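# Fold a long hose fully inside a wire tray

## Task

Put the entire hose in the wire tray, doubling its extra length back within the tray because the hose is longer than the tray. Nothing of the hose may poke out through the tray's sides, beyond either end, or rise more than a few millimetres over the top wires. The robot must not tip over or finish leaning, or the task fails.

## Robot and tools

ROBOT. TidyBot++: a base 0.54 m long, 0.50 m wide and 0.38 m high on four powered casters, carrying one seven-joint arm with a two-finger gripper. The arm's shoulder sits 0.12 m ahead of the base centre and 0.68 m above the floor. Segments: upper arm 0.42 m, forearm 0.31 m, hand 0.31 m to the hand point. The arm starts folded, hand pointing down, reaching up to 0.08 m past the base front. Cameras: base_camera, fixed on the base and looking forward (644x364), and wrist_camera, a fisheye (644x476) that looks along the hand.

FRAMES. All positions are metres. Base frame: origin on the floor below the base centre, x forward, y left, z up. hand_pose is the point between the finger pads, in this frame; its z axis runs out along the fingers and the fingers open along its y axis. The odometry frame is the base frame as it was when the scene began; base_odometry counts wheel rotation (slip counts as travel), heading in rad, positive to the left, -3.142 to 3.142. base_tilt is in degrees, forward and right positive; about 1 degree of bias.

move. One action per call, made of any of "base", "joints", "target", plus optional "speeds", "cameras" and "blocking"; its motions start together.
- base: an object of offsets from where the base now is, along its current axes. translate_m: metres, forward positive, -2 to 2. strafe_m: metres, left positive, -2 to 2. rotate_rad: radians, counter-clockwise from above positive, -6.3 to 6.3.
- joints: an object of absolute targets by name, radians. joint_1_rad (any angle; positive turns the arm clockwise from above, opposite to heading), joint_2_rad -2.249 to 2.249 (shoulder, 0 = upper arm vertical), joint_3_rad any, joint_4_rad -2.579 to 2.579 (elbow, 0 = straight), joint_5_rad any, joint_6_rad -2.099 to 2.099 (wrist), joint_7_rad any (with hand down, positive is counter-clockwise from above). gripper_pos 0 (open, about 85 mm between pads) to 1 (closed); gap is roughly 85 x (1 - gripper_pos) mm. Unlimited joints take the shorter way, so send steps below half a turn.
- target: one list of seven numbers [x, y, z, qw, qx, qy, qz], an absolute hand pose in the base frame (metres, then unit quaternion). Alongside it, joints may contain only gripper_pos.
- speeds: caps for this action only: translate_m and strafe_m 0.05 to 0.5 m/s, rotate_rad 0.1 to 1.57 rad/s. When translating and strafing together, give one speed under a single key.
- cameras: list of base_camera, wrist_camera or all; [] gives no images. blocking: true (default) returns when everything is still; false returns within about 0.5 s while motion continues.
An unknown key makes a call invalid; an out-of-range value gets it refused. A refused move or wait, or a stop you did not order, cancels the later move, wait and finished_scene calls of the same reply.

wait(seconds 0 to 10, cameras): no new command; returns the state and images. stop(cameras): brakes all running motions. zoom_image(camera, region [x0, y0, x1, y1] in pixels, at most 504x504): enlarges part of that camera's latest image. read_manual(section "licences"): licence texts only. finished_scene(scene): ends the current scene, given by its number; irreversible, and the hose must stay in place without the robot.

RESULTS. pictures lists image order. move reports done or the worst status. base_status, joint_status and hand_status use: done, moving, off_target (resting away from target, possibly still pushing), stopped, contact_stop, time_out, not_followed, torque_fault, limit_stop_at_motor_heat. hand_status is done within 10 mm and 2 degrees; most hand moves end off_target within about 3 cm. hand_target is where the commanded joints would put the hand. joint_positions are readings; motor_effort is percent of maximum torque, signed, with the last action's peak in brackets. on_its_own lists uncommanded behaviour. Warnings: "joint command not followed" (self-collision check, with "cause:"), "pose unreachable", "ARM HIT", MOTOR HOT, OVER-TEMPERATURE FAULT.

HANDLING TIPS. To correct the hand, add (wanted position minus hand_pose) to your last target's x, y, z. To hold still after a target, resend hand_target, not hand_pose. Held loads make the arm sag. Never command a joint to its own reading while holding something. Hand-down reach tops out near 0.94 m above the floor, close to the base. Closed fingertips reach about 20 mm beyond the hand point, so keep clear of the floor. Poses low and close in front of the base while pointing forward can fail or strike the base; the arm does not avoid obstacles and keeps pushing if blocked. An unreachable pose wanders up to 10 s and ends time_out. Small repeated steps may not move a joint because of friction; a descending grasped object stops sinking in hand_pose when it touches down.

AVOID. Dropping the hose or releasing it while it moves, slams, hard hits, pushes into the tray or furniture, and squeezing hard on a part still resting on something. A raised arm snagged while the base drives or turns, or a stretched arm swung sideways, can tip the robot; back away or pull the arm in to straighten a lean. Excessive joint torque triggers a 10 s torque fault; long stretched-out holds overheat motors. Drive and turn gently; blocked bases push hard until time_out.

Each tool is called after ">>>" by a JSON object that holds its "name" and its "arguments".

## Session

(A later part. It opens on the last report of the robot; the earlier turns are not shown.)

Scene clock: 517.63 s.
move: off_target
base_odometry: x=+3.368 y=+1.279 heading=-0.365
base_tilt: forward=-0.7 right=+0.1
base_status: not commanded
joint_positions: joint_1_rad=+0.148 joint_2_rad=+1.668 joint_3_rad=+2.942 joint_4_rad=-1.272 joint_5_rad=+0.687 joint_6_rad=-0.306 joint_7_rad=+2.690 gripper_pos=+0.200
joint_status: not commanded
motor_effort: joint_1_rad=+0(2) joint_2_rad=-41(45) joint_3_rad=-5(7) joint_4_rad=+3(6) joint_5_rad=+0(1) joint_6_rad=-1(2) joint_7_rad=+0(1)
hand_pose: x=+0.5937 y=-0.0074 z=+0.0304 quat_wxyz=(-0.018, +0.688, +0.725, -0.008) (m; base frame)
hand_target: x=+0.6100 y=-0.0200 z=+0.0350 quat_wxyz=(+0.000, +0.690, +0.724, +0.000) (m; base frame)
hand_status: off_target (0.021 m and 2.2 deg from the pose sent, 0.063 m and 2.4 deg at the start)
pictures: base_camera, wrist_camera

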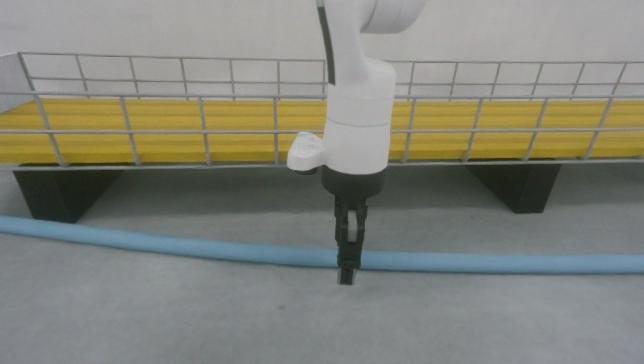

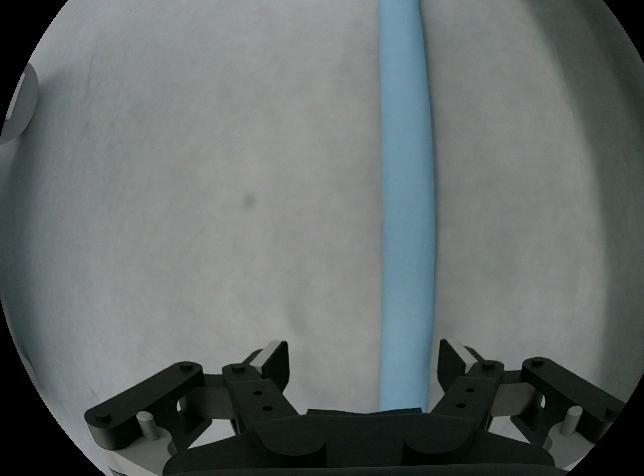

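Shift +0.022 x and lower, then grip.

>>> {"name": "move", "arguments": {"target": [0.632,-0.02,0.022,0,0.690,0.724,0], "cameras": ["wrist_camera"]}}

>>> {"name": "move", "arguments": {"joints": {"gripper_pos":0.97}}}

Scene clock: 520.50 s.
move: off_target
base_odometry: x=+3.368 y=+1.279 heading=-0.365
base_tilt: forward=-0.7 right=+0.1
base_status: not commanded
joint_positions: joint_1_rad=+0.148 joint_2_rad=+1.706 joint_3_rad=+2.942 joint_4_rad=-1.150 joint_5_rad=+0.666 joint_6_rad=-0.311 joint_7_rad=+2.719 gripper_pos=+0.200
joint_status: not commanded
motor_effort: joint_1_rad=-1(1) joint_2_rad=-43(43) joint_3_rad=-4(5) joint_4_rad=+4(6) joint_5_rad=+1(1) joint_6_rad=+0(1) joint_7_rad=+0(1)
hand_pose: x=+0.6396 y=-0.0171 z=+0.0206 quat_wxyz=(+0.012, +0.694, +0.720, +0.013) (m; base frame)
hand_target: x=+0.6320 y=-0.0200 z=+0.0220 quat_wxyz=(+0.000, +0.690, +0.724, +0.000) (m; base frame)
hand_status: off_target (0.008 m and 2.1 deg from the pose sent, 0.041 m and 2.2 deg at the start)
pictures: wrist_camera

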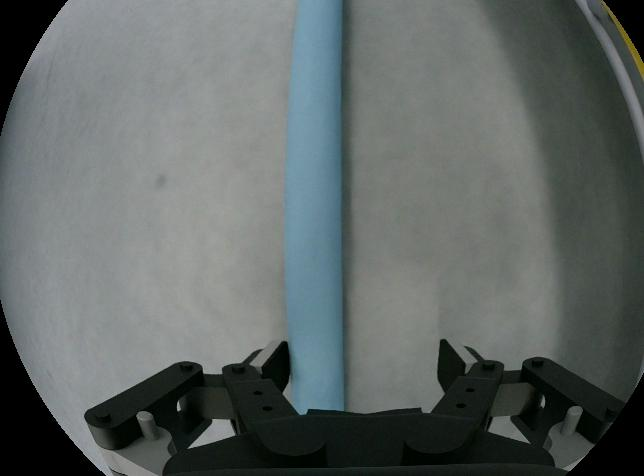

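Scene clock: 521.47 s.
move: off_target
base_odometry: x=+3.368 y=+1.279 heading=-0.365
base_tilt: forward=-0.7 right=+0.0
base_status: not commanded
joint_positions: joint_1_rad=+0.148 joint_2_rad=+1.709 joint_3_rad=+2.942 joint_4_rad=-1.149 joint_5_rad=+0.665 joint_6_rad=-0.314 joint_7_rad=+2.719 gripper_pos=+0.763
joint_status: gripper_pos off_target (ended at +0.763, target +0.970)
motor_effort: joint_1_rad=-1(1) joint_2_rad=-41(44) joint_3_rad=-4(5) joint_4_rad=+6(8) joint_5_rad=+1(2) joint_6_rad=+1(2) joint_7_rad=+0(1)
hand_pose: x=+0.6372 y=-0.0171 z=+0.0192 quat_wxyz=(+0.011, +0.694, +0.720, +0.011) (m; base frame)
hand_target: x=+0.6320 y=-0.0200 z=+0.0220 quat_wxyz=(+0.000, +0.690, +0.724, +0.000) (m; base frame)
hand_status: not commanded
pictures: base_camera, wrist_camera

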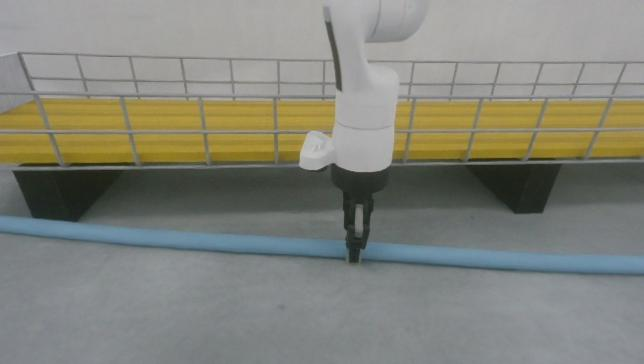

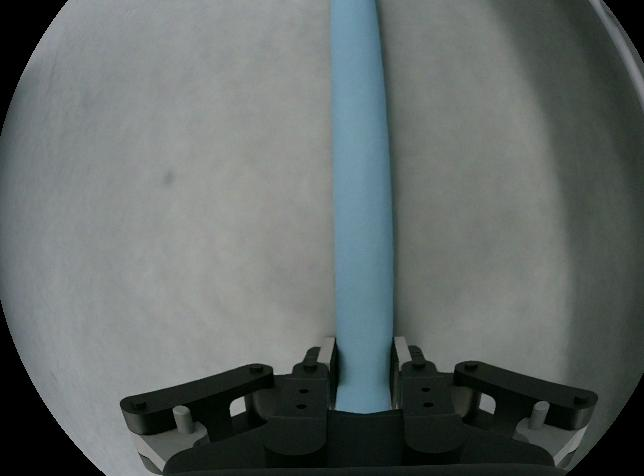

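>>> {"name": "move", "arguments": {"target": [0.54,0,0.48,0,0.682,0.731,0]}}

Scene clock: 525.60 s.
move: off_target
base_odometry: x=+3.368 y=+1.279 heading=-0.365
base_tilt: forward=-0.7 right=+0.1
base_status: not commanded
joint_positions: joint_1_rad=+0.252 joint_2_rad=+0.651 joint_3_rad=+2.764 joint_4_rad=-1.887 joint_5_rad=+0.387 joint_6_rad=-0.650 joint_7_rad=+2.830 gripper_pos=+0.763
joint_status: not commanded
motor_effort: joint_1_rad=+0(2) joint_2_rad=-35(50) joint_3_rad=-5(7) joint_4_rad=+12(13) joint_5_rad=+1(2) joint_6_rad=+0(1) joint_7_rad=+0(1)
hand_pose: x=+0.5537 y=+0.0028 z=+0.4619 quat_wxyz=(+0.010, +0.689, +0.724, +0.007) (m; base frame)
hand_target: x=+0.5400 y=+0.0000 z=+0.4800 quat_wxyz=(+0.000, +0.682, +0.731, +0.000) (m; base frame)
hand_status: off_target (0.023 m and 1.8 deg from the pose sent, 0.471 m and 2.6 deg at the start)
pictures: base_camera, wrist_camera

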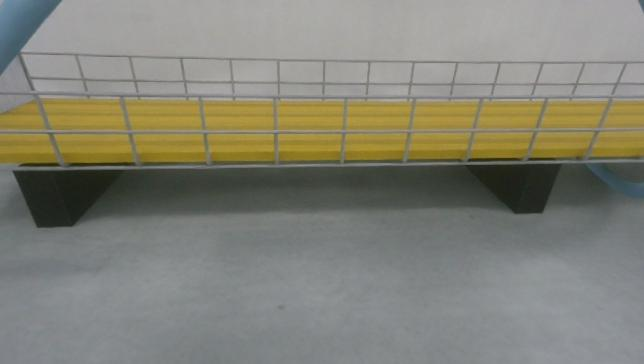

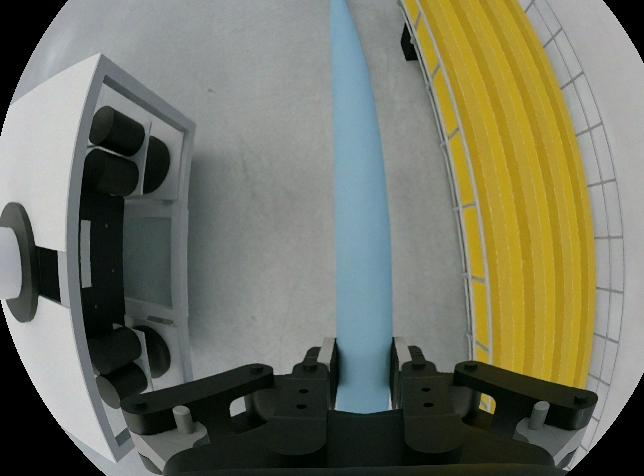

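>>> {"name": "move", "arguments": {"base": {"translate_m":0.2}, "speeds": {"translate_m":0.2}, "cameras": []}}

>>> {"name": "move", "arguments": {"target": [0.72,0,0.50,0,0.682,0.731,0]}}

Scene clock: 531.83 s.
move: done
base_odometry: x=+3.555 y=+1.207 heading=-0.365
base_tilt: forward=-0.7 right=+0.1
base_status: done
joint_positions: joint_1_rad=+0.253 joint_2_rad=+0.650 joint_3_rad=+2.761 joint_4_rad=-1.895 joint_5_rad=+0.379 joint_6_rad=-0.659 joint_7_rad=+2.831 gripper_pos=+0.763
joint_status: not commanded
motor_effort: joint_1_rad=+1(1) joint_2_rad=-35(37) joint_3_rad=-4(5) joint_4_rad=+12(14) joint_5_rad=+1(2) joint_6_rad=+1(1) joint_7_rad=+0(1)
hand_pose: x=+0.5463 y=+0.0044 z=+0.4613 quat_wxyz=(+0.003, +0.690, +0.724, +0.002) (m; base frame)
hand_target: x=+0.5400 y=+0.0000 z=+0.4800 quat_wxyz=(+0.000, +0.682, +0.731, +0.000) (m; base frame)
hand_status: not commanded
pictures: none
No camera images: "cameras" was empty.

Scene clock: 533.83 s.
move: off_target
base_odometry: x=+3.555 y=+1.207 heading=-0.365
base_tilt: forward=-0.7 right=+0.1
base_status: not commanded
joint_positions: joint_1_rad=+0.160 joint_2_rad=+0.939 joint_3_rad=+2.830 joint_4_rad=-1.208 joint_5_rad=+0.278 joint_6_rad=-1.083 joint_7_rad=+2.995 gripper_pos=+0.763
joint_status: not commanded
motor_effort: joint_1_rad=+0(1) joint_2_rad=-52(52) joint_3_rad=-6(6) joint_4_rad=+21(21) joint_5_rad=+2(2) joint_6_rad=+4(4) joint_7_rad=+0(1)
hand_pose: x=+0.7037 y=-0.0041 z=+0.4629 quat_wxyz=(-0.018, +0.698, +0.716, -0.015) (m; base frame)
hand_target: x=+0.7200 y=+0.0000 z=+0.5000 quat_wxyz=(+0.000, +0.682, +0.731, +0.000) (m; base frame)
hand_status: off_target (0.041 m and 3.7 deg from the pose sent, 0.178 m and 1.3 deg at the start)
pictures: base_camera, wrist_camera

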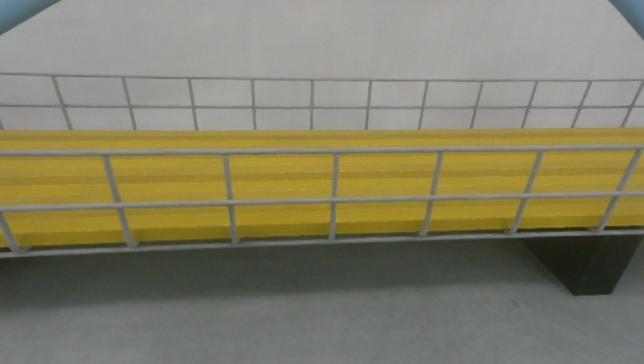

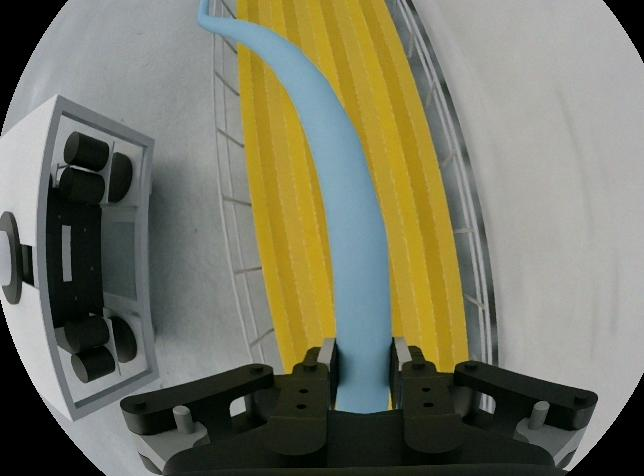

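>>> {"name": "move", "arguments": {"target": [0.74,-0.02,0.25,0,0.682,0.731,0]}}

Scene clock: 541.60 s.
move: off_target
base_odometry: x=+3.555 y=+1.207 heading=-0.365
base_tilt: forward=-0.6 right=+0.1
base_status: not commanded
joint_positions: joint_1_rad=+0.158 joint_2_rad=+1.354 joint_3_rad=+2.853 joint_4_rad=-1.093 joint_5_rad=+0.339 joint_6_rad=-0.861 joint_7_rad=+2.997 gripper_pos=+0.763
joint_status: not commanded
motor_effort: joint_1_rad=-1(2) joint_2_rad=-48(52) joint_3_rad=-7(8) joint_4_rad=+13(21) joint_5_rad=+0(2) joint_6_rad=+2(4) joint_7_rad=+1(1)
hand_pose: x=+0.6947 y=-0.0057 z=+0.2366 quat_wxyz=(-0.056, +0.699, +0.713, -0.030) (m; base frame)
hand_target: x=+0.7400 y=-0.0200 z=+0.2500 quat_wxyz=(+0.000, +0.682, +0.731, +0.000) (m; base frame)
hand_status: off_target (0.049 m and 7.8 deg from the pose sent, 0.217 m and 3.7 deg at the start)
pictures: base_camera, wrist_camera

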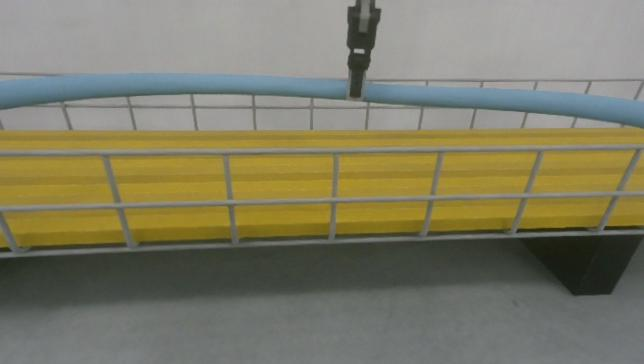

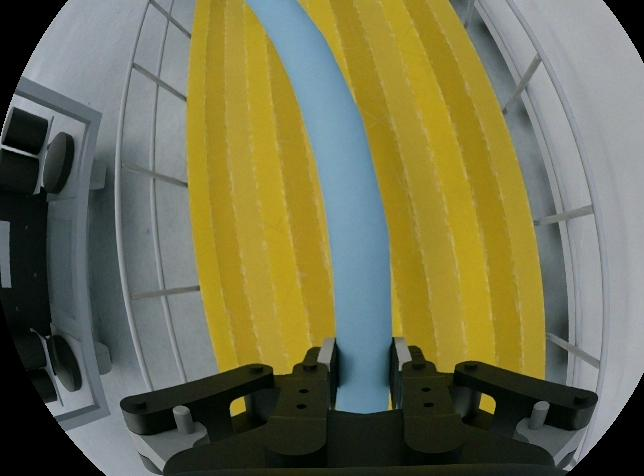

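>>> {"name": "move", "arguments": {"target": [0.74,-0.02,0.34,0,0.682,0.731,0], "cameras": []}}

>>> {"name": "move", "arguments": {"base": {"strafe_m":0.3}, "speeds": {"strafe_m":0.15}}}

Scene clock: 545.27 s.
move: off_target
base_odometry: x=+3.555 y=+1.207 heading=-0.365
base_tilt: forward=-0.7 right=+0.1
base_status: not commanded
joint_positions: joint_1_rad=+0.158 joint_2_rad=+1.218 joint_3_rad=+2.854 joint_4_rad=-1.142 joint_5_rad=+0.339 joint_6_rad=-0.879 joint_7_rad=+2.997 gripper_pos=+0.763
joint_status: not commanded
motor_effort: joint_1_rad=-1(3) joint_2_rad=-53(54) joint_3_rad=-7(9) joint_4_rad=+17(18) joint_5_rad=+1(1) joint_6_rad=+5(6) joint_7_rad=+0(1)
hand_pose: x=+0.7189 y=-0.0117 z=+0.3076 quat_wxyz=(-0.023, +0.695, +0.719, -0.014) (m; base frame)
hand_target: x=+0.7400 y=-0.0200 z=+0.3400 quat_wxyz=(+0.000, +0.682, +0.731, +0.000) (m; base frame)
hand_status: off_target (0.040 m and 3.7 deg from the pose sent, 0.114 m and 7.8 deg at the start)
pictures: none
No camera images: "cameras" was empty.

Scene clock: 547.90 s.
move: done
base_odometry: x=+3.662 y=+1.488 heading=-0.365
base_tilt: forward=-0.7 right=+0.1
base_status: done
joint_positions: joint_1_rad=+0.178 joint_2_rad=+1.212 joint_3_rad=+2.868 joint_4_rad=-1.142 joint_5_rad=+0.339 joint_6_rad=-0.879 joint_7_rad=+2.997 gripper_pos=+0.763
joint_status: not commanded
motor_effort: joint_1_rad=-4(8) joint_2_rad=-49(53) joint_3_rad=-9(13) joint_4_rad=+13(17) joint_5_rad=-2(2) joint_6_rad=+2(5) joint_7_rad=+0(1)
hand_pose: x=+0.7198 y=-0.0313 z=+0.3100 quat_wxyz=(-0.017, +0.704, +0.710, -0.017) (m; base frame)
hand_target: x=+0.7400 y=-0.0200 z=+0.3400 quat_wxyz=(+0.000, +0.682, +0.731, +0.000) (m; base frame)
hand_status: not commanded
pictures: base_camera, wrist_camera

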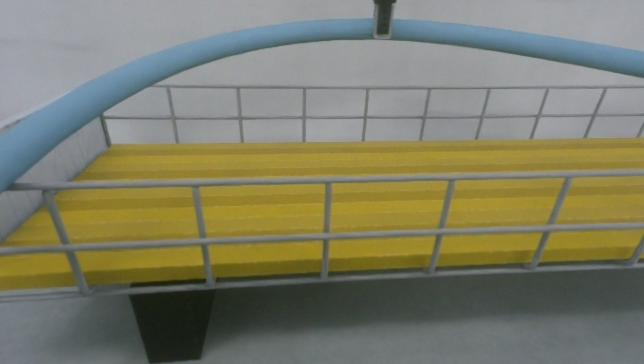

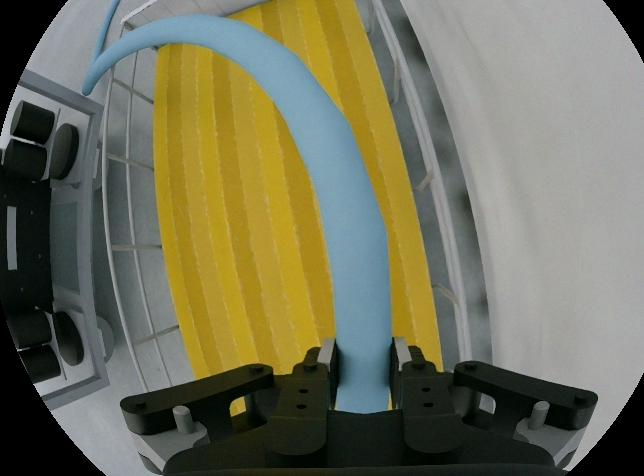

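>>> {"name": "move", "arguments": {"target": [0.75,-0.02,0.22,0,0.682,0.731,0]}}

>>> {"name": "move", "arguments": {"base": {"strafe_m":-0.25}, "speeds": {"strafe_m":0.15}}}

Scene clock: 553.03 s.
move: off_target
base_odometry: x=+3.662 y=+1.488 heading=-0.365
base_tilt: forward=-0.7 right=+0.1
base_status: not commanded
joint_positions: joint_1_rad=+0.168 joint_2_rad=+1.432 joint_3_rad=+2.868 joint_4_rad=-0.996 joint_5_rad=+0.340 joint_6_rad=-0.851 joint_7_rad=+2.997 gripper_pos=+0.763
joint_status: not commanded
motor_effort: joint_1_rad=-2(4) joint_2_rad=-49(52) joint_3_rad=-7(10) joint_4_rad=+12(14) joint_5_rad=-1(2) joint_6_rad=+1(3) joint_7_rad=-1(1)
hand_pose: x=+0.7127 y=-0.0239 z=+0.2056 quat_wxyz=(-0.044, +0.713, +0.700, -0.025) (m; base frame)
hand_target: x=+0.7500 y=-0.0200 z=+0.2200 quat_wxyz=(+0.000, +0.682, +0.731, +0.000) (m; base frame)
hand_status: off_target (0.040 m and 7.7 deg from the pose sent, 0.096 m and 4.4 deg at the start)
pictures: base_camera, wrist_camera

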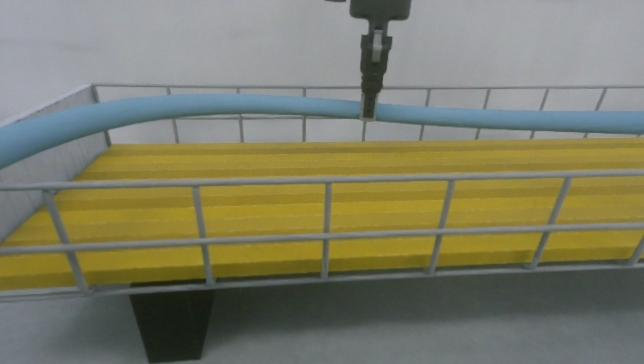

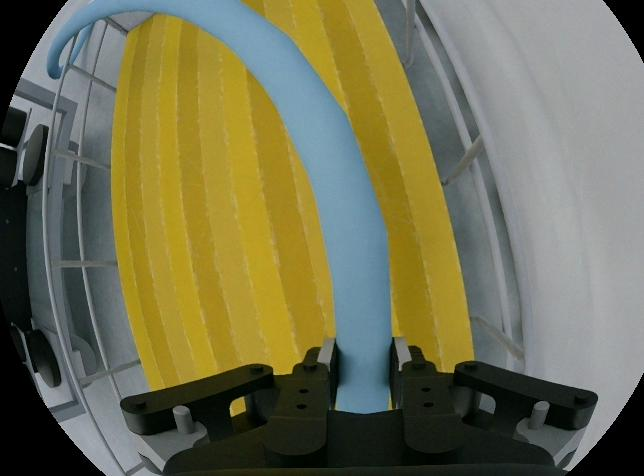

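Scene clock: 555.33 s.
move: done
base_odometry: x=+3.573 y=+1.254 heading=-0.365
base_tilt: forward=-0.6 right=+0.1
base_status: done
joint_positions: joint_1_rad=+0.140 joint_2_rad=+1.433 joint_3_rad=+2.869 joint_4_rad=-0.996 joint_5_rad=+0.340 joint_6_rad=-0.851 joint_7_rad=+2.997 gripper_pos=+0.763
joint_status: not commanded
motor_effort: joint_1_rad=+2(4) joint_2_rad=-51(51) joint_3_rad=-4(7) joint_4_rad=+13(15) joint_5_rad=+1(2) joint_6_rad=+2(2) joint_7_rad=+0(1)
hand_pose: x=+0.7127 y=-0.0071 z=+0.2050 quat_wxyz=(-0.044, +0.703, +0.709, -0.026) (m; base frame)
hand_target: x=+0.7500 y=-0.0200 z=+0.2200 quat_wxyz=(+0.000, +0.682, +0.731, +0.000) (m; base frame)
hand_status: not commanded
pictures: base_camera, wrist_camera

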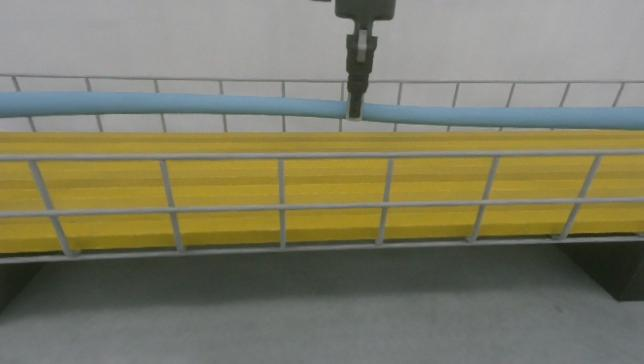

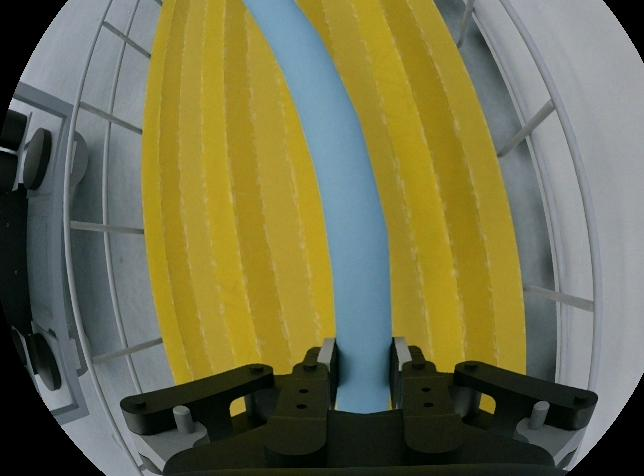

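>>> {"name": "move", "arguments": {"target": [0.765,-0.02,0.18,0,0.682,0.731,0]}}

>>> {"name": "move", "arguments": {"joints": {"gripper_pos":0.0}}}

Scene clock: 558.33 s.
move: off_target
base_odometry: x=+3.573 y=+1.254 heading=-0.365
base_tilt: forward=-0.7 right=+0.1
base_status: not commanded
joint_positions: joint_1_rad=+0.130 joint_2_rad=+1.551 joint_3_rad=+2.884 joint_4_rad=-0.853 joint_5_rad=+0.337 joint_6_rad=-0.851 joint_7_rad=+3.037 gripper_pos=+0.763
joint_status: not commanded
motor_effort: joint_1_rad=+1(2) joint_2_rad=-52(54) joint_3_rad=-4(5) joint_4_rad=+14(16) joint_5_rad=+1(2) joint_6_rad=+3(4) joint_7_rad=+0(1)
hand_pose: x=+0.7284 y=-0.0166 z=+0.1584 quat_wxyz=(-0.034, +0.700, +0.713, -0.023) (m; base frame)
hand_target: x=+0.7650 y=-0.0200 z=+0.1800 quat_wxyz=(+0.000, +0.682, +0.731, +0.000) (m; base frame)
hand_status: off_target (0.043 m and 5.5 deg from the pose sent, 0.059 m and 6.8 deg at the start)
pictures: base_camera, wrist_camera

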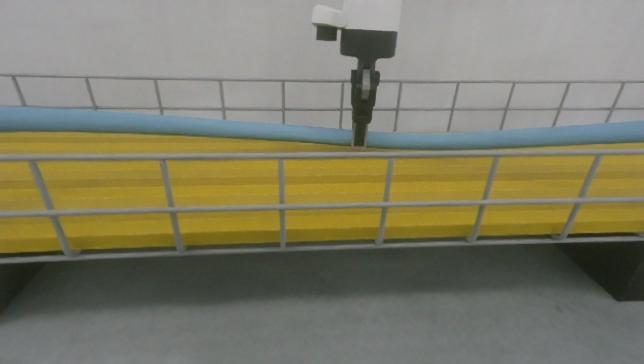

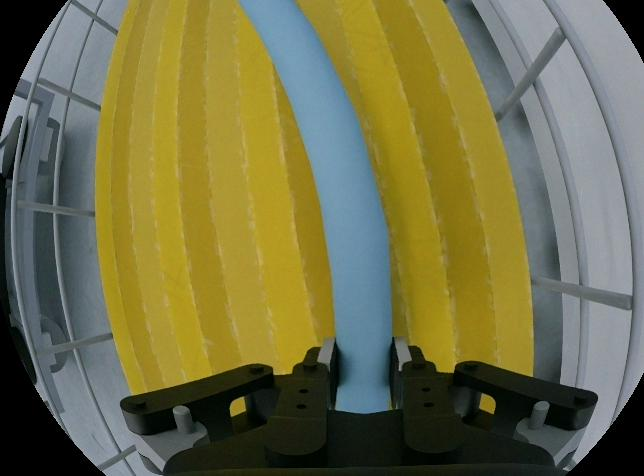

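Scene clock: 559.43 s.
move: done
base_odometry: x=+3.573 y=+1.254 heading=-0.365
base_tilt: forward=-0.6 right=+0.1
base_status: not commanded
joint_positions: joint_1_rad=+0.129 joint_2_rad=+1.549 joint_3_rad=+2.886 joint_4_rad=-0.832 joint_5_rad=+0.337 joint_6_rad=-0.851 joint_7_rad=+3.037 gripper_pos=+0.000
joint_status: all done
motor_effort: joint_1_rad=-1(2) joint_2_rad=-49(52) joint_3_rad=-5(6) joint_4_rad=+11(16) joint_5_rad=+0(1) joint_6_rad=-1(3) joint_7_rad=+0(1)
hand_pose: x=+0.7408 y=-0.0194 z=+0.1636 quat_wxyz=(-0.024, +0.702, +0.712, -0.016) (m; base frame)
hand_target: x=+0.7650 y=-0.0200 z=+0.1800 quat_wxyz=(+0.000, +0.682, +0.731, +0.000) (m; base frame)
hand_status: not commanded
pictures: base_camera, wrist_camera

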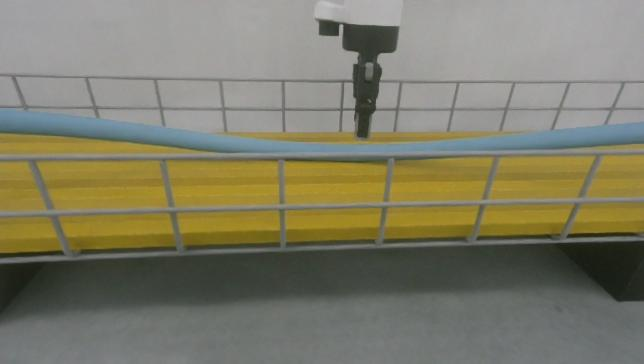

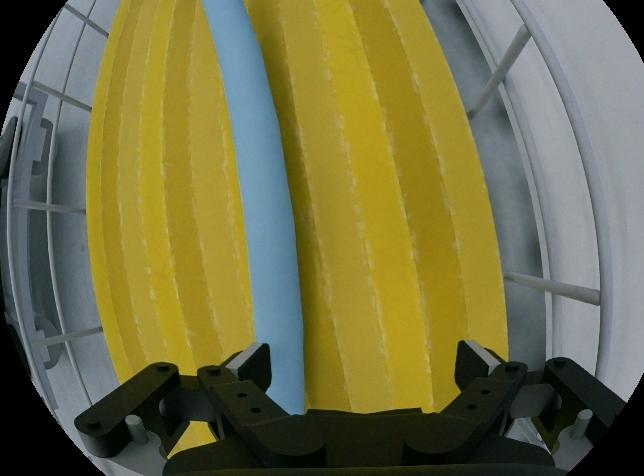

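>>> {"name": "move", "arguments": {"target": [0.765,-0.02,0.32,0,0.682,0.731,0], "cameras": []}}

>>> {"name": "move", "arguments": {"target": [0.66,-0.1,0.56,0,1,0,0]}}

Scene clock: 563.33 s.
move: off_target
base_odometry: x=+3.573 y=+1.254 heading=-0.365
base_tilt: forward=-0.7 right=+0.1
base_status: not commanded
joint_positions: joint_1_rad=+0.129 joint_2_rad=+1.264 joint_3_rad=+2.886 joint_4_rad=-0.970 joint_5_rad=+0.332 joint_6_rad=-0.880 joint_7_rad=+3.037 gripper_pos=+0.000
joint_status: not commanded
motor_effort: joint_1_rad=-1(1) joint_2_rad=-50(53) joint_3_rad=-6(6) joint_4_rad=+13(14) joint_5_rad=+1(1) joint_6_rad=+0(1) joint_7_rad=+0(1)
hand_pose: x=+0.7869 y=-0.0213 z=+0.3156 quat_wxyz=(+0.027, +0.691, +0.723, +0.017) (m; base frame)
hand_target: x=+0.7650 y=-0.0200 z=+0.3200 quat_wxyz=(+0.000, +0.682, +0.731, +0.000) (m; base frame)
hand_status: off_target (0.022 m and 3.9 deg from the pose sent, 0.158 m and 4.6 deg at the start)
pictures: none
No camera images: "cameras" was empty.

Scene clock: 565.63 s.
move: off_target
base_odometry: x=+3.573 y=+1.254 heading=-0.365
base_tilt: forward=-0.7 right=+0.0
base_status: not commanded
joint_positions: joint_1_rad=+0.150 joint_2_rad=+0.703 joint_3_rad=+3.147 joint_4_rad=-1.312 joint_5_rad=+0.018 joint_6_rad=-1.063 joint_7_rad=+1.833 gripper_pos=+0.000
joint_status: not commanded
motor_effort: joint_1_rad=-1(2) joint_2_rad=-40(52) joint_3_rad=-1(6) joint_4_rad=+16(17) joint_5_rad=+1(1) joint_6_rad=+1(1) joint_7_rad=+0(1)
hand_pose: x=+0.6876 y=-0.0920 z=+0.5571 quat_wxyz=(+0.016, +0.998, +0.058, +0.029) (m; base frame)
hand_target: x=+0.6600 y=-0.1000 z=+0.5600 quat_wxyz=(+0.000, +1.000, +0.000, +0.000) (m; base frame)
hand_status: off_target (0.029 m and 7.7 deg from the pose sent, 0.286 m and 92.7 deg at the start)
pictures: base_camera, wrist_camera

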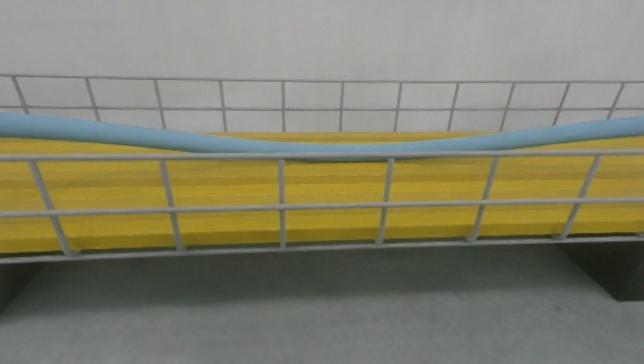

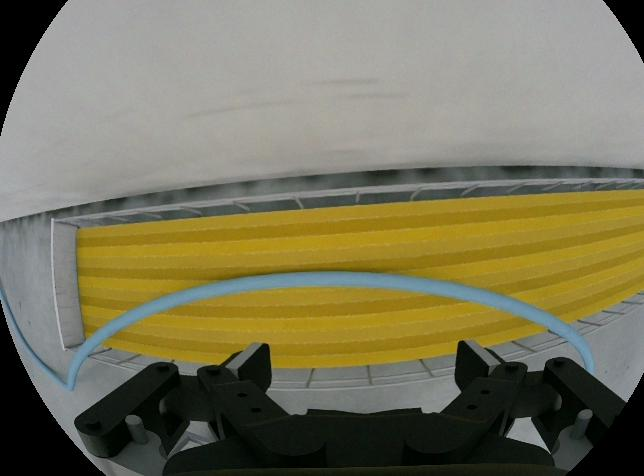

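>>> {"name": "move", "arguments": {"base": {"strafe_m":-0.6,"translate_m":-0.1}}}

Scene clock: 569.37 s.
move: done
base_odometry: x=+3.265 y=+0.729 heading=-0.364
base_tilt: forward=-0.7 right=+0.1
base_status: done
joint_positions: joint_1_rad=+0.170 joint_2_rad=+0.703 joint_3_rad=+3.158 joint_4_rad=-1.312 joint_5_rad=+0.012 joint_6_rad=-1.064 joint_7_rad=+1.830 gripper_pos=+0.000
joint_status: not commanded
motor_effort: joint_1_rad=+0(5) joint_2_rad=-40(41) joint_3_rad=-1(3) joint_4_rad=+15(17) joint_5_rad=+1(2) joint_6_rad=+0(1) joint_7_rad=+0(1)
hand_pose: x=+0.6844 y=-0.1074 z=+0.5568 quat_wxyz=(+0.017, +0.999, +0.042, +0.028) (m; base frame)
hand_target: x=+0.6600 y=-0.1000 z=+0.5600 quat_wxyz=(+0.000, +1.000, +0.000, +0.000) (m; base frame)
hand_status: not commanded
pictures: base_camera, wrist_camera

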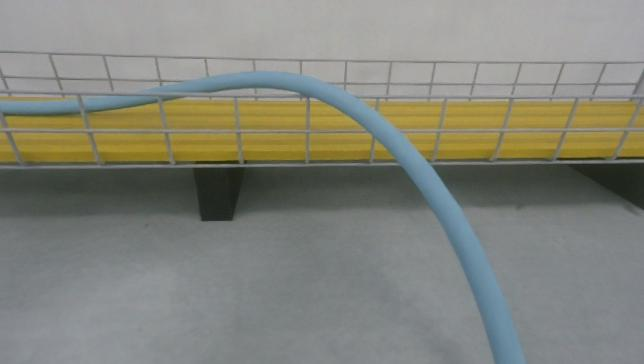

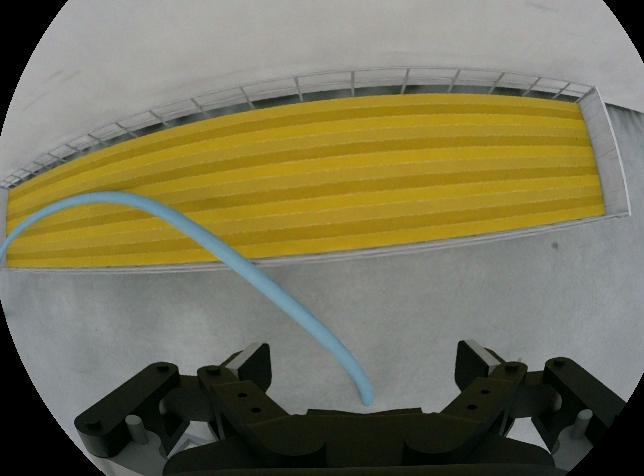

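>>> {"name": "move", "arguments": {"base": {"translate_m":-0.15}, "cameras": []}}

>>> {"name": "move", "arguments": {"target": [0.58,-0.16,0.22,0,0.940,0.342,0]}}

Scene clock: 575.43 s.
move: done
base_odometry: x=+3.125 y=+0.782 heading=-0.364
base_tilt: forward=-0.7 right=+0.2
base_status: done
joint_positions: joint_1_rad=+0.170 joint_2_rad=+0.700 joint_3_rad=+3.158 joint_4_rad=-1.319 joint_5_rad=+0.012 joint_6_rad=-1.070 joint_7_rad=+1.830 gripper_pos=+0.000
joint_status: not commanded
motor_effort: joint_1_rad=+0(2) joint_2_rad=-40(43) joint_3_rad=-1(2) joint_4_rad=+16(18) joint_5_rad=+1(1) joint_6_rad=+0(1) joint_7_rad=+1(1)
hand_pose: x=+0.6799 y=-0.1066 z=+0.5565 quat_wxyz=(+0.016, +0.999, +0.041, +0.023) (m; base frame)
hand_target: x=+0.6600 y=-0.1000 z=+0.5600 quat_wxyz=(+0.000, +1.000, +0.000, +0.000) (m; base frame)
hand_status: not commanded
pictures: none
No camera images: "cameras" was empty.

Scene clock: 577.53 s.
move: off_target
base_odometry: x=+3.125 y=+0.782 heading=-0.364
base_tilt: forward=-0.7 right=+0.1
base_status: not commanded
joint_positions: joint_1_rad=+0.403 joint_2_rad=+1.229 joint_3_rad=+3.027 joint_4_rad=-1.611 joint_5_rad=+0.375 joint_6_rad=-0.391 joint_7_rad=+2.192 gripper_pos=+0.000
joint_status: not commanded
motor_effort: joint_1_rad=+0(2) joint_2_rad=-40(46) joint_3_rad=-3(4) joint_4_rad=+5(16) joint_5_rad=+1(2) joint_6_rad=-1(1) joint_7_rad=+0(1)
hand_pose: x=+0.5614 y=-0.1597 z=+0.2154 quat_wxyz=(-0.007, +0.953, +0.302, -0.034) (m; base frame)
hand_target: x=+0.5800 y=-0.1600 z=+0.2200 quat_wxyz=(+0.000, +0.940, +0.342, +0.000) (m; base frame)
hand_status: off_target (0.019 m and 6.3 deg from the pose sent, 0.355 m and 35.4 deg at the start)
pictures: base_camera, wrist_camera

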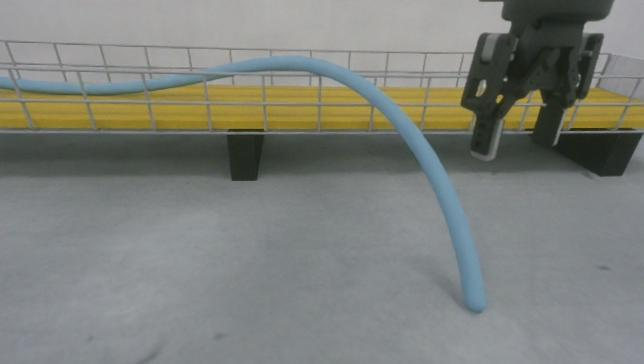

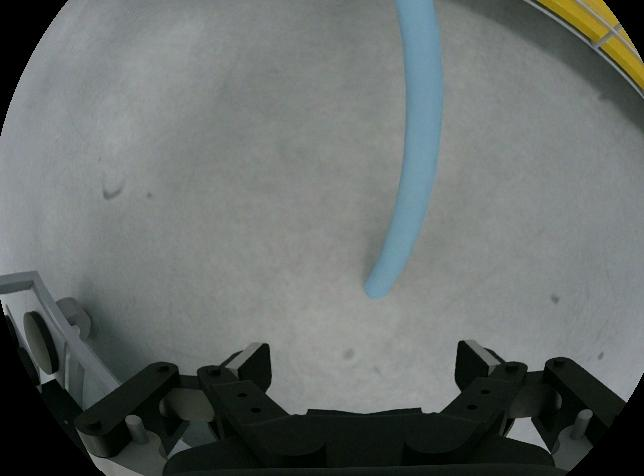

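>>> {"name": "move", "arguments": {"target": [0.64,-0.165,0.10,0,0.966,0.259,0]}}

Scene clock: 584.00 s.
move: off_target
base_odometry: x=+3.125 y=+0.782 heading=-0.364
base_tilt: forward=-0.6 right=+0.1
base_status: not commanded
joint_positions: joint_1_rad=+0.391 joint_2_rad=+1.545 joint_3_rad=+3.027 joint_4_rad=-1.208 joint_5_rad=+0.308 joint_6_rad=-0.389 joint_7_rad=+2.193 gripper_pos=+0.000
joint_status: not commanded
motor_effort: joint_1_rad=-1(1) joint_2_rad=-44(46) joint_3_rad=-4(4) joint_4_rad=+7(8) joint_5_rad=+1(1) joint_6_rad=+0(1) joint_7_rad=+1(1)
hand_pose: x=+0.6361 y=-0.1752 z=+0.0940 quat_wxyz=(+0.005, +0.966, +0.257, +0.006) (m; base frame)
hand_target: x=+0.6400 y=-0.1650 z=+0.1000 quat_wxyz=(+0.000, +0.966, +0.259, +0.000) (m; base frame)
hand_status: off_target (0.012 m and 1.0 deg from the pose sent, 0.140 m and 6.5 deg at the start)
pictures: base_camera, wrist_camera

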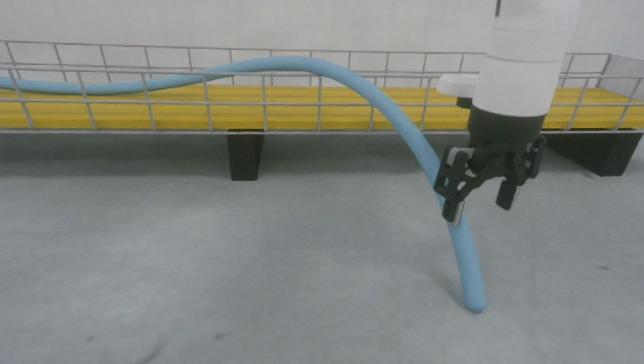

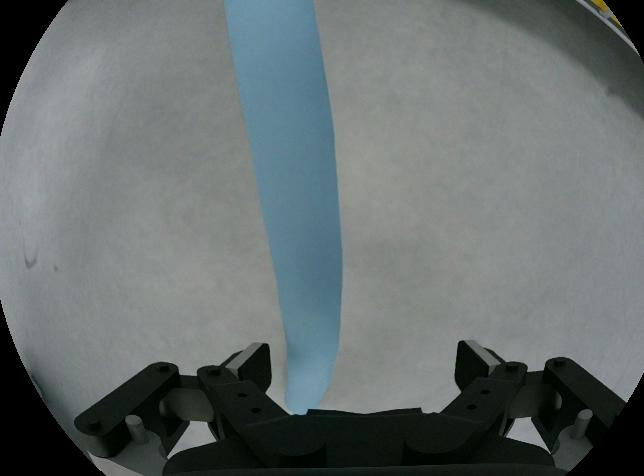

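>>> {"name": "move", "arguments": {"base": {"translate_m":0.12}, "target": [0.60,-0.085,0.075,0,0.944,0.33,0]}}

Scene clock: 587.43 s.
move: off_target
base_odometry: x=+3.237 y=+0.739 heading=-0.365
base_tilt: forward=-0.6 right=+0.1
base_status: done
joint_positions: joint_1_rad=+0.251 joint_2_rad=+1.550 joint_3_rad=+3.040 joint_4_rad=-1.368 joint_5_rad=+0.351 joint_6_rad=-0.297 joint_7_rad=+2.154 gripper_pos=+0.000
joint_status: not commanded
motor_effort: joint_1_rad=-2(4) joint_2_rad=-40(45) joint_3_rad=-5(6) joint_4_rad=+3(8) joint_5_rad=+0(1) joint_6_rad=+0(1) joint_7_rad=+0(1)
hand_pose: x=+0.5852 y=-0.0858 z=+0.0762 quat_wxyz=(-0.016, +0.943, +0.332, -0.023) (m; base frame)
hand_target: x=+0.6000 y=-0.0850 z=+0.0750 quat_wxyz=(+0.000, +0.944, +0.330, +0.000) (m; base frame)
hand_status: off_target (0.015 m and 3.2 deg from the pose sent, 0.099 m and 8.8 deg at the start)
pictures: base_camera, wrist_camera

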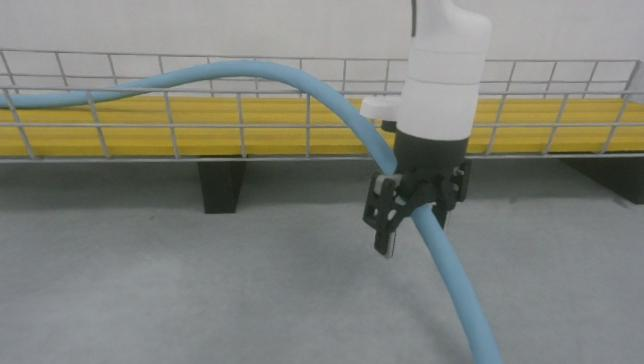

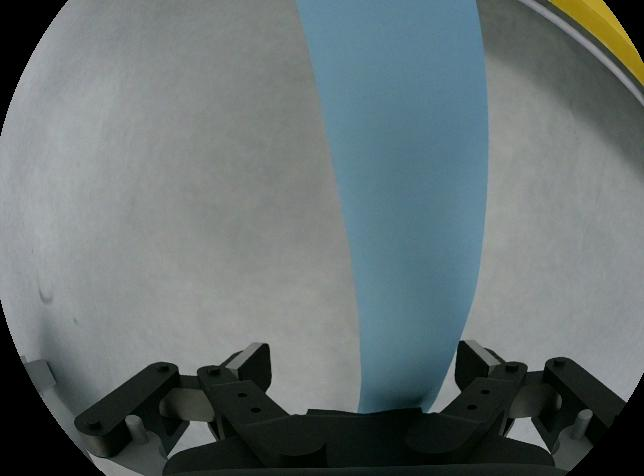

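>>> {"name": "move", "arguments": {"target": [0.606,-0.097,0.063,0,0.944,0.33,0], "cameras": ["wrist_camera"]}}

>>> {"name": "move", "arguments": {"joints": {"gripper_pos":0.97}}}

Scene clock: 590.03 s.
move: off_target
base_odometry: x=+3.237 y=+0.739 heading=-0.365
base_tilt: forward=-0.6 right=+0.2
base_status: not commanded
joint_positions: joint_1_rad=+0.251 joint_2_rad=+1.575 joint_3_rad=+3.040 joint_4_rad=-1.326 joint_5_rad=+0.351 joint_6_rad=-0.297 joint_7_rad=+2.154 gripper_pos=+0.000
joint_status: not commanded
motor_effort: joint_1_rad=-1(2) joint_2_rad=-40(41) joint_3_rad=-4(5) joint_4_rad=+4(6) joint_5_rad=+1(1) joint_6_rad=+0(1) joint_7_rad=+1(1)
hand_pose: x=+0.5953 y=-0.0886 z=+0.0666 quat_wxyz=(-0.011, +0.944, +0.330, -0.016) (m; base frame)
hand_target: x=+0.6060 y=-0.0970 z=+0.0630 quat_wxyz=(+0.000, +0.944, +0.330, +0.000) (m; base frame)
hand_status: off_target (0.014 m and 2.2 deg from the pose sent, 0.027 m and 3.2 deg at the start)
pictures: wrist_camera

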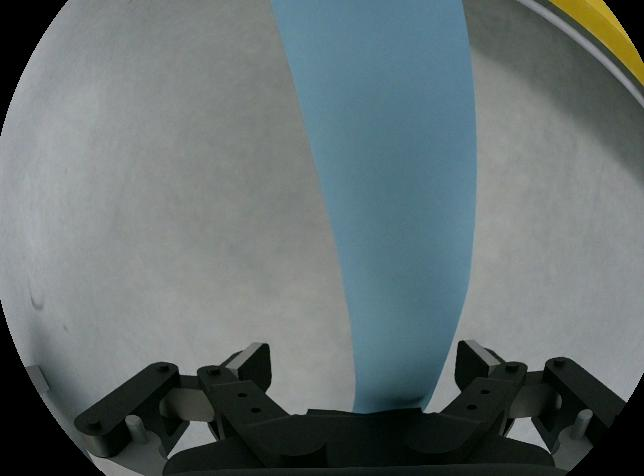

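Scene clock: 591.13 s.
move: off_target
base_odometry: x=+3.237 y=+0.739 heading=-0.365
base_tilt: forward=-0.7 right=+0.1
base_status: not commanded
joint_positions: joint_1_rad=+0.251 joint_2_rad=+1.575 joint_3_rad=+3.042 joint_4_rad=-1.325 joint_5_rad=+0.351 joint_6_rad=-0.297 joint_7_rad=+2.154 gripper_pos=+0.731
joint_status: gripper_pos off_target (ended at +0.731, target +0.970)
motor_effort: joint_1_rad=-2(3) joint_2_rad=-40(40) joint_3_rad=-5(6) joint_4_rad=+4(6) joint_5_rad=+0(1) joint_6_rad=+0(1) joint_7_rad=+0(1)
hand_pose: x=+0.5954 y=-0.0900 z=+0.0666 quat_wxyz=(-0.010, +0.944, +0.330, -0.016) (m; base frame)
hand_target: x=+0.6060 y=-0.0970 z=+0.0630 quat_wxyz=(+0.000, +0.944, +0.330, +0.000) (m; base frame)
hand_status: not commanded
pictures: base_camera, wrist_camera

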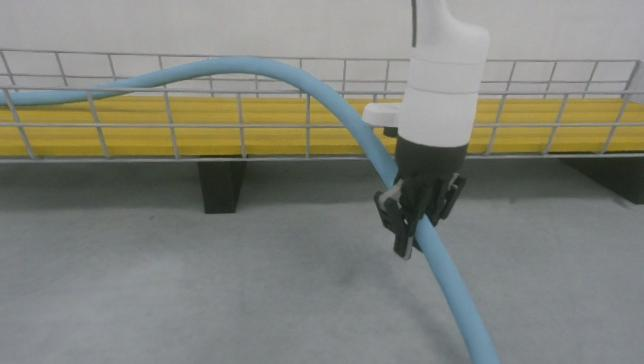

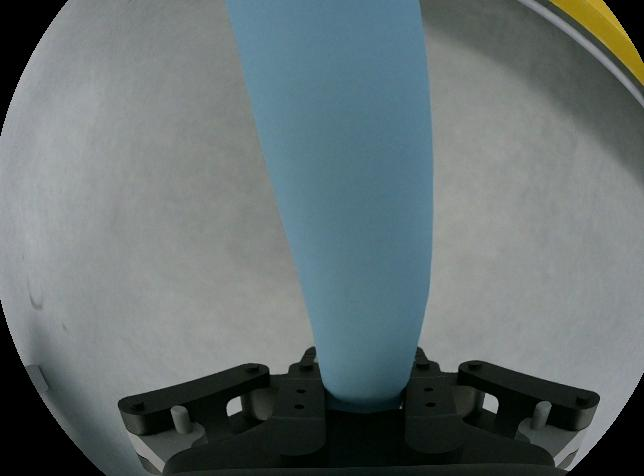

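>>> {"name": "move", "arguments": {"target": [0.56,-0.15,0.48,0,0.829,0.559,0], "cameras": []}}

>>> {"name": "move", "arguments": {"base": {"translate_m":0.2}, "speeds": {"translate_m":0.2}, "cameras": []}}

>>> {"name": "move", "arguments": {"target": [0.70,-0.18,0.46,0,0.70,0.714,0]}}

Scene clock: 597.97 s.
move: off_target
base_odometry: x=+3.237 y=+0.739 heading=-0.365
base_tilt: forward=-0.6 right=+0.1
base_status: not commanded
joint_positions: joint_1_rad=+0.492 joint_2_rad=+0.698 joint_3_rad=+2.880 joint_4_rad=-1.730 joint_5_rad=+0.292 joint_6_rad=-0.715 joint_7_rad=+2.801 gripper_pos=+0.735
joint_status: not commanded
motor_effort: joint_1_rad=+0(3) joint_2_rad=-38(49) joint_3_rad=-5(6) joint_4_rad=+13(14) joint_5_rad=+0(1) joint_6_rad=+0(1) joint_7_rad=+1(1)
hand_pose: x=+0.5762 y=-0.1584 z=+0.4642 quat_wxyz=(+0.021, +0.837, +0.547, +0.003) (m; base frame)
hand_target: x=+0.5600 y=-0.1500 z=+0.4800 quat_wxyz=(+0.000, +0.829, +0.559, +0.000) (m; base frame)
hand_status: off_target (0.024 m and 3.0 deg from the pose sent, 0.419 m and 29.5 deg at the start)
pictures: none
No camera images: "cameras" was empty.

Scene clock: 599.70 s.
move: done
base_odometry: x=+3.424 y=+0.668 heading=-0.365
base_tilt: forward=-0.7 right=+0.1
base_status: done
joint_positions: joint_1_rad=+0.498 joint_2_rad=+0.697 joint_3_rad=+2.876 joint_4_rad=-1.736 joint_5_rad=+0.291 joint_6_rad=-0.726 joint_7_rad=+2.805 gripper_pos=+0.735
joint_status: not commanded
motor_effort: joint_1_rad=+0(2) joint_2_rad=-38(39) joint_3_rad=-5(6) joint_4_rad=+13(14) joint_5_rad=+0(1) joint_6_rad=+0(1) joint_7_rad=+1(1)
hand_pose: x=+0.5699 y=-0.1573 z=+0.4635 quat_wxyz=(+0.015, +0.837, +0.548, -0.002) (m; base frame)
hand_target: x=+0.5600 y=-0.1500 z=+0.4800 quat_wxyz=(+0.000, +0.829, +0.559, +0.000) (m; base frame)
hand_status: not commanded
pictures: none
No camera images: "cameras" was empty.

Scene clock: 601.77 s.
move: off_target
base_odometry: x=+3.424 y=+0.668 heading=-0.365
base_tilt: forward=-0.7 right=+0.2
base_status: not commanded
joint_positions: joint_1_rad=+0.458 joint_2_rad=+0.981 joint_3_rad=+2.875 joint_4_rad=-1.181 joint_5_rad=+0.291 joint_6_rad=-0.991 joint_7_rad=+3.226 gripper_pos=+0.735
joint_status: not commanded
motor_effort: joint_1_rad=+0(1) joint_2_rad=-49(49) joint_3_rad=-5(6) joint_4_rad=+15(17) joint_5_rad=+1(1) joint_6_rad=+0(1) joint_7_rad=+1(1)
hand_pose: x=+0.6995 y=-0.2056 z=+0.4408 quat_wxyz=(+0.016, +0.730, +0.684, -0.003) (m; base frame)
hand_target: x=+0.7000 y=-0.1800 z=+0.4600 quat_wxyz=(+0.000, +0.700, +0.714, +0.000) (m; base frame)
hand_status: off_target (0.032 m and 5.2 deg from the pose sent, 0.132 m and 24.8 deg at the start)
pictures: base_camera, wrist_camera

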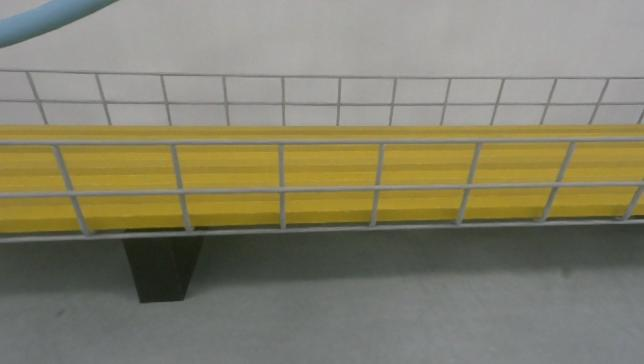

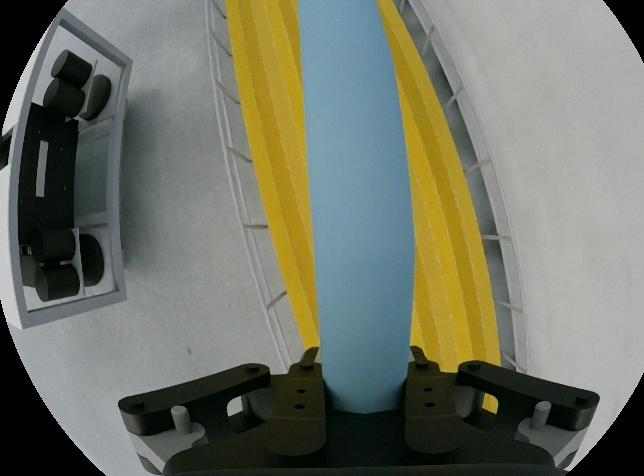

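>>> {"name": "move", "arguments": {"target": [0.74,-0.16,0.27,0,0.68,0.733,0]}}

Scene clock: 605.50 s.
move: off_target
base_odometry: x=+3.424 y=+0.668 heading=-0.365
base_tilt: forward=-0.7 right=+0.2
base_status: not commanded
joint_positions: joint_1_rad=+0.389 joint_2_rad=+1.366 joint_3_rad=+2.874 joint_4_rad=-0.989 joint_5_rad=+0.315 joint_6_rad=-0.923 joint_7_rad=+3.228 gripper_pos=+0.735
joint_status: not commanded
motor_effort: joint_1_rad=-1(2) joint_2_rad=-51(55) joint_3_rad=-7(7) joint_4_rad=+11(16) joint_5_rad=+0(1) joint_6_rad=-2(3) joint_7_rad=+1(2)
hand_pose: x=+0.7019 y=-0.1613 z=+0.2482 quat_wxyz=(-0.047, +0.715, +0.697, -0.018) (m; base frame)
hand_target: x=+0.7400 y=-0.1600 z=+0.2700 quat_wxyz=(+0.000, +0.680, +0.733, +0.000) (m; base frame)
hand_status: off_target (0.044 m and 8.2 deg from the pose sent, 0.181 m and 8.3 deg at the start)
pictures: base_camera, wrist_camera

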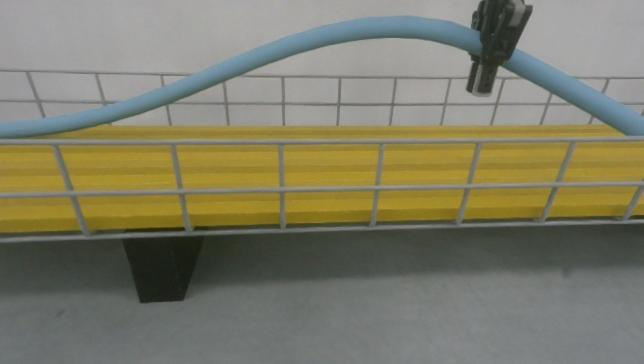

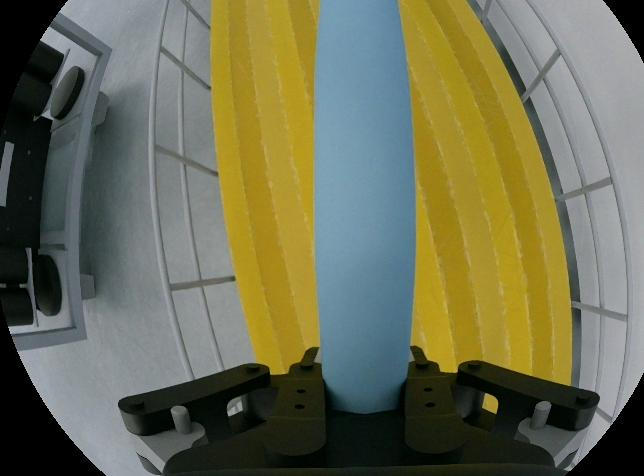

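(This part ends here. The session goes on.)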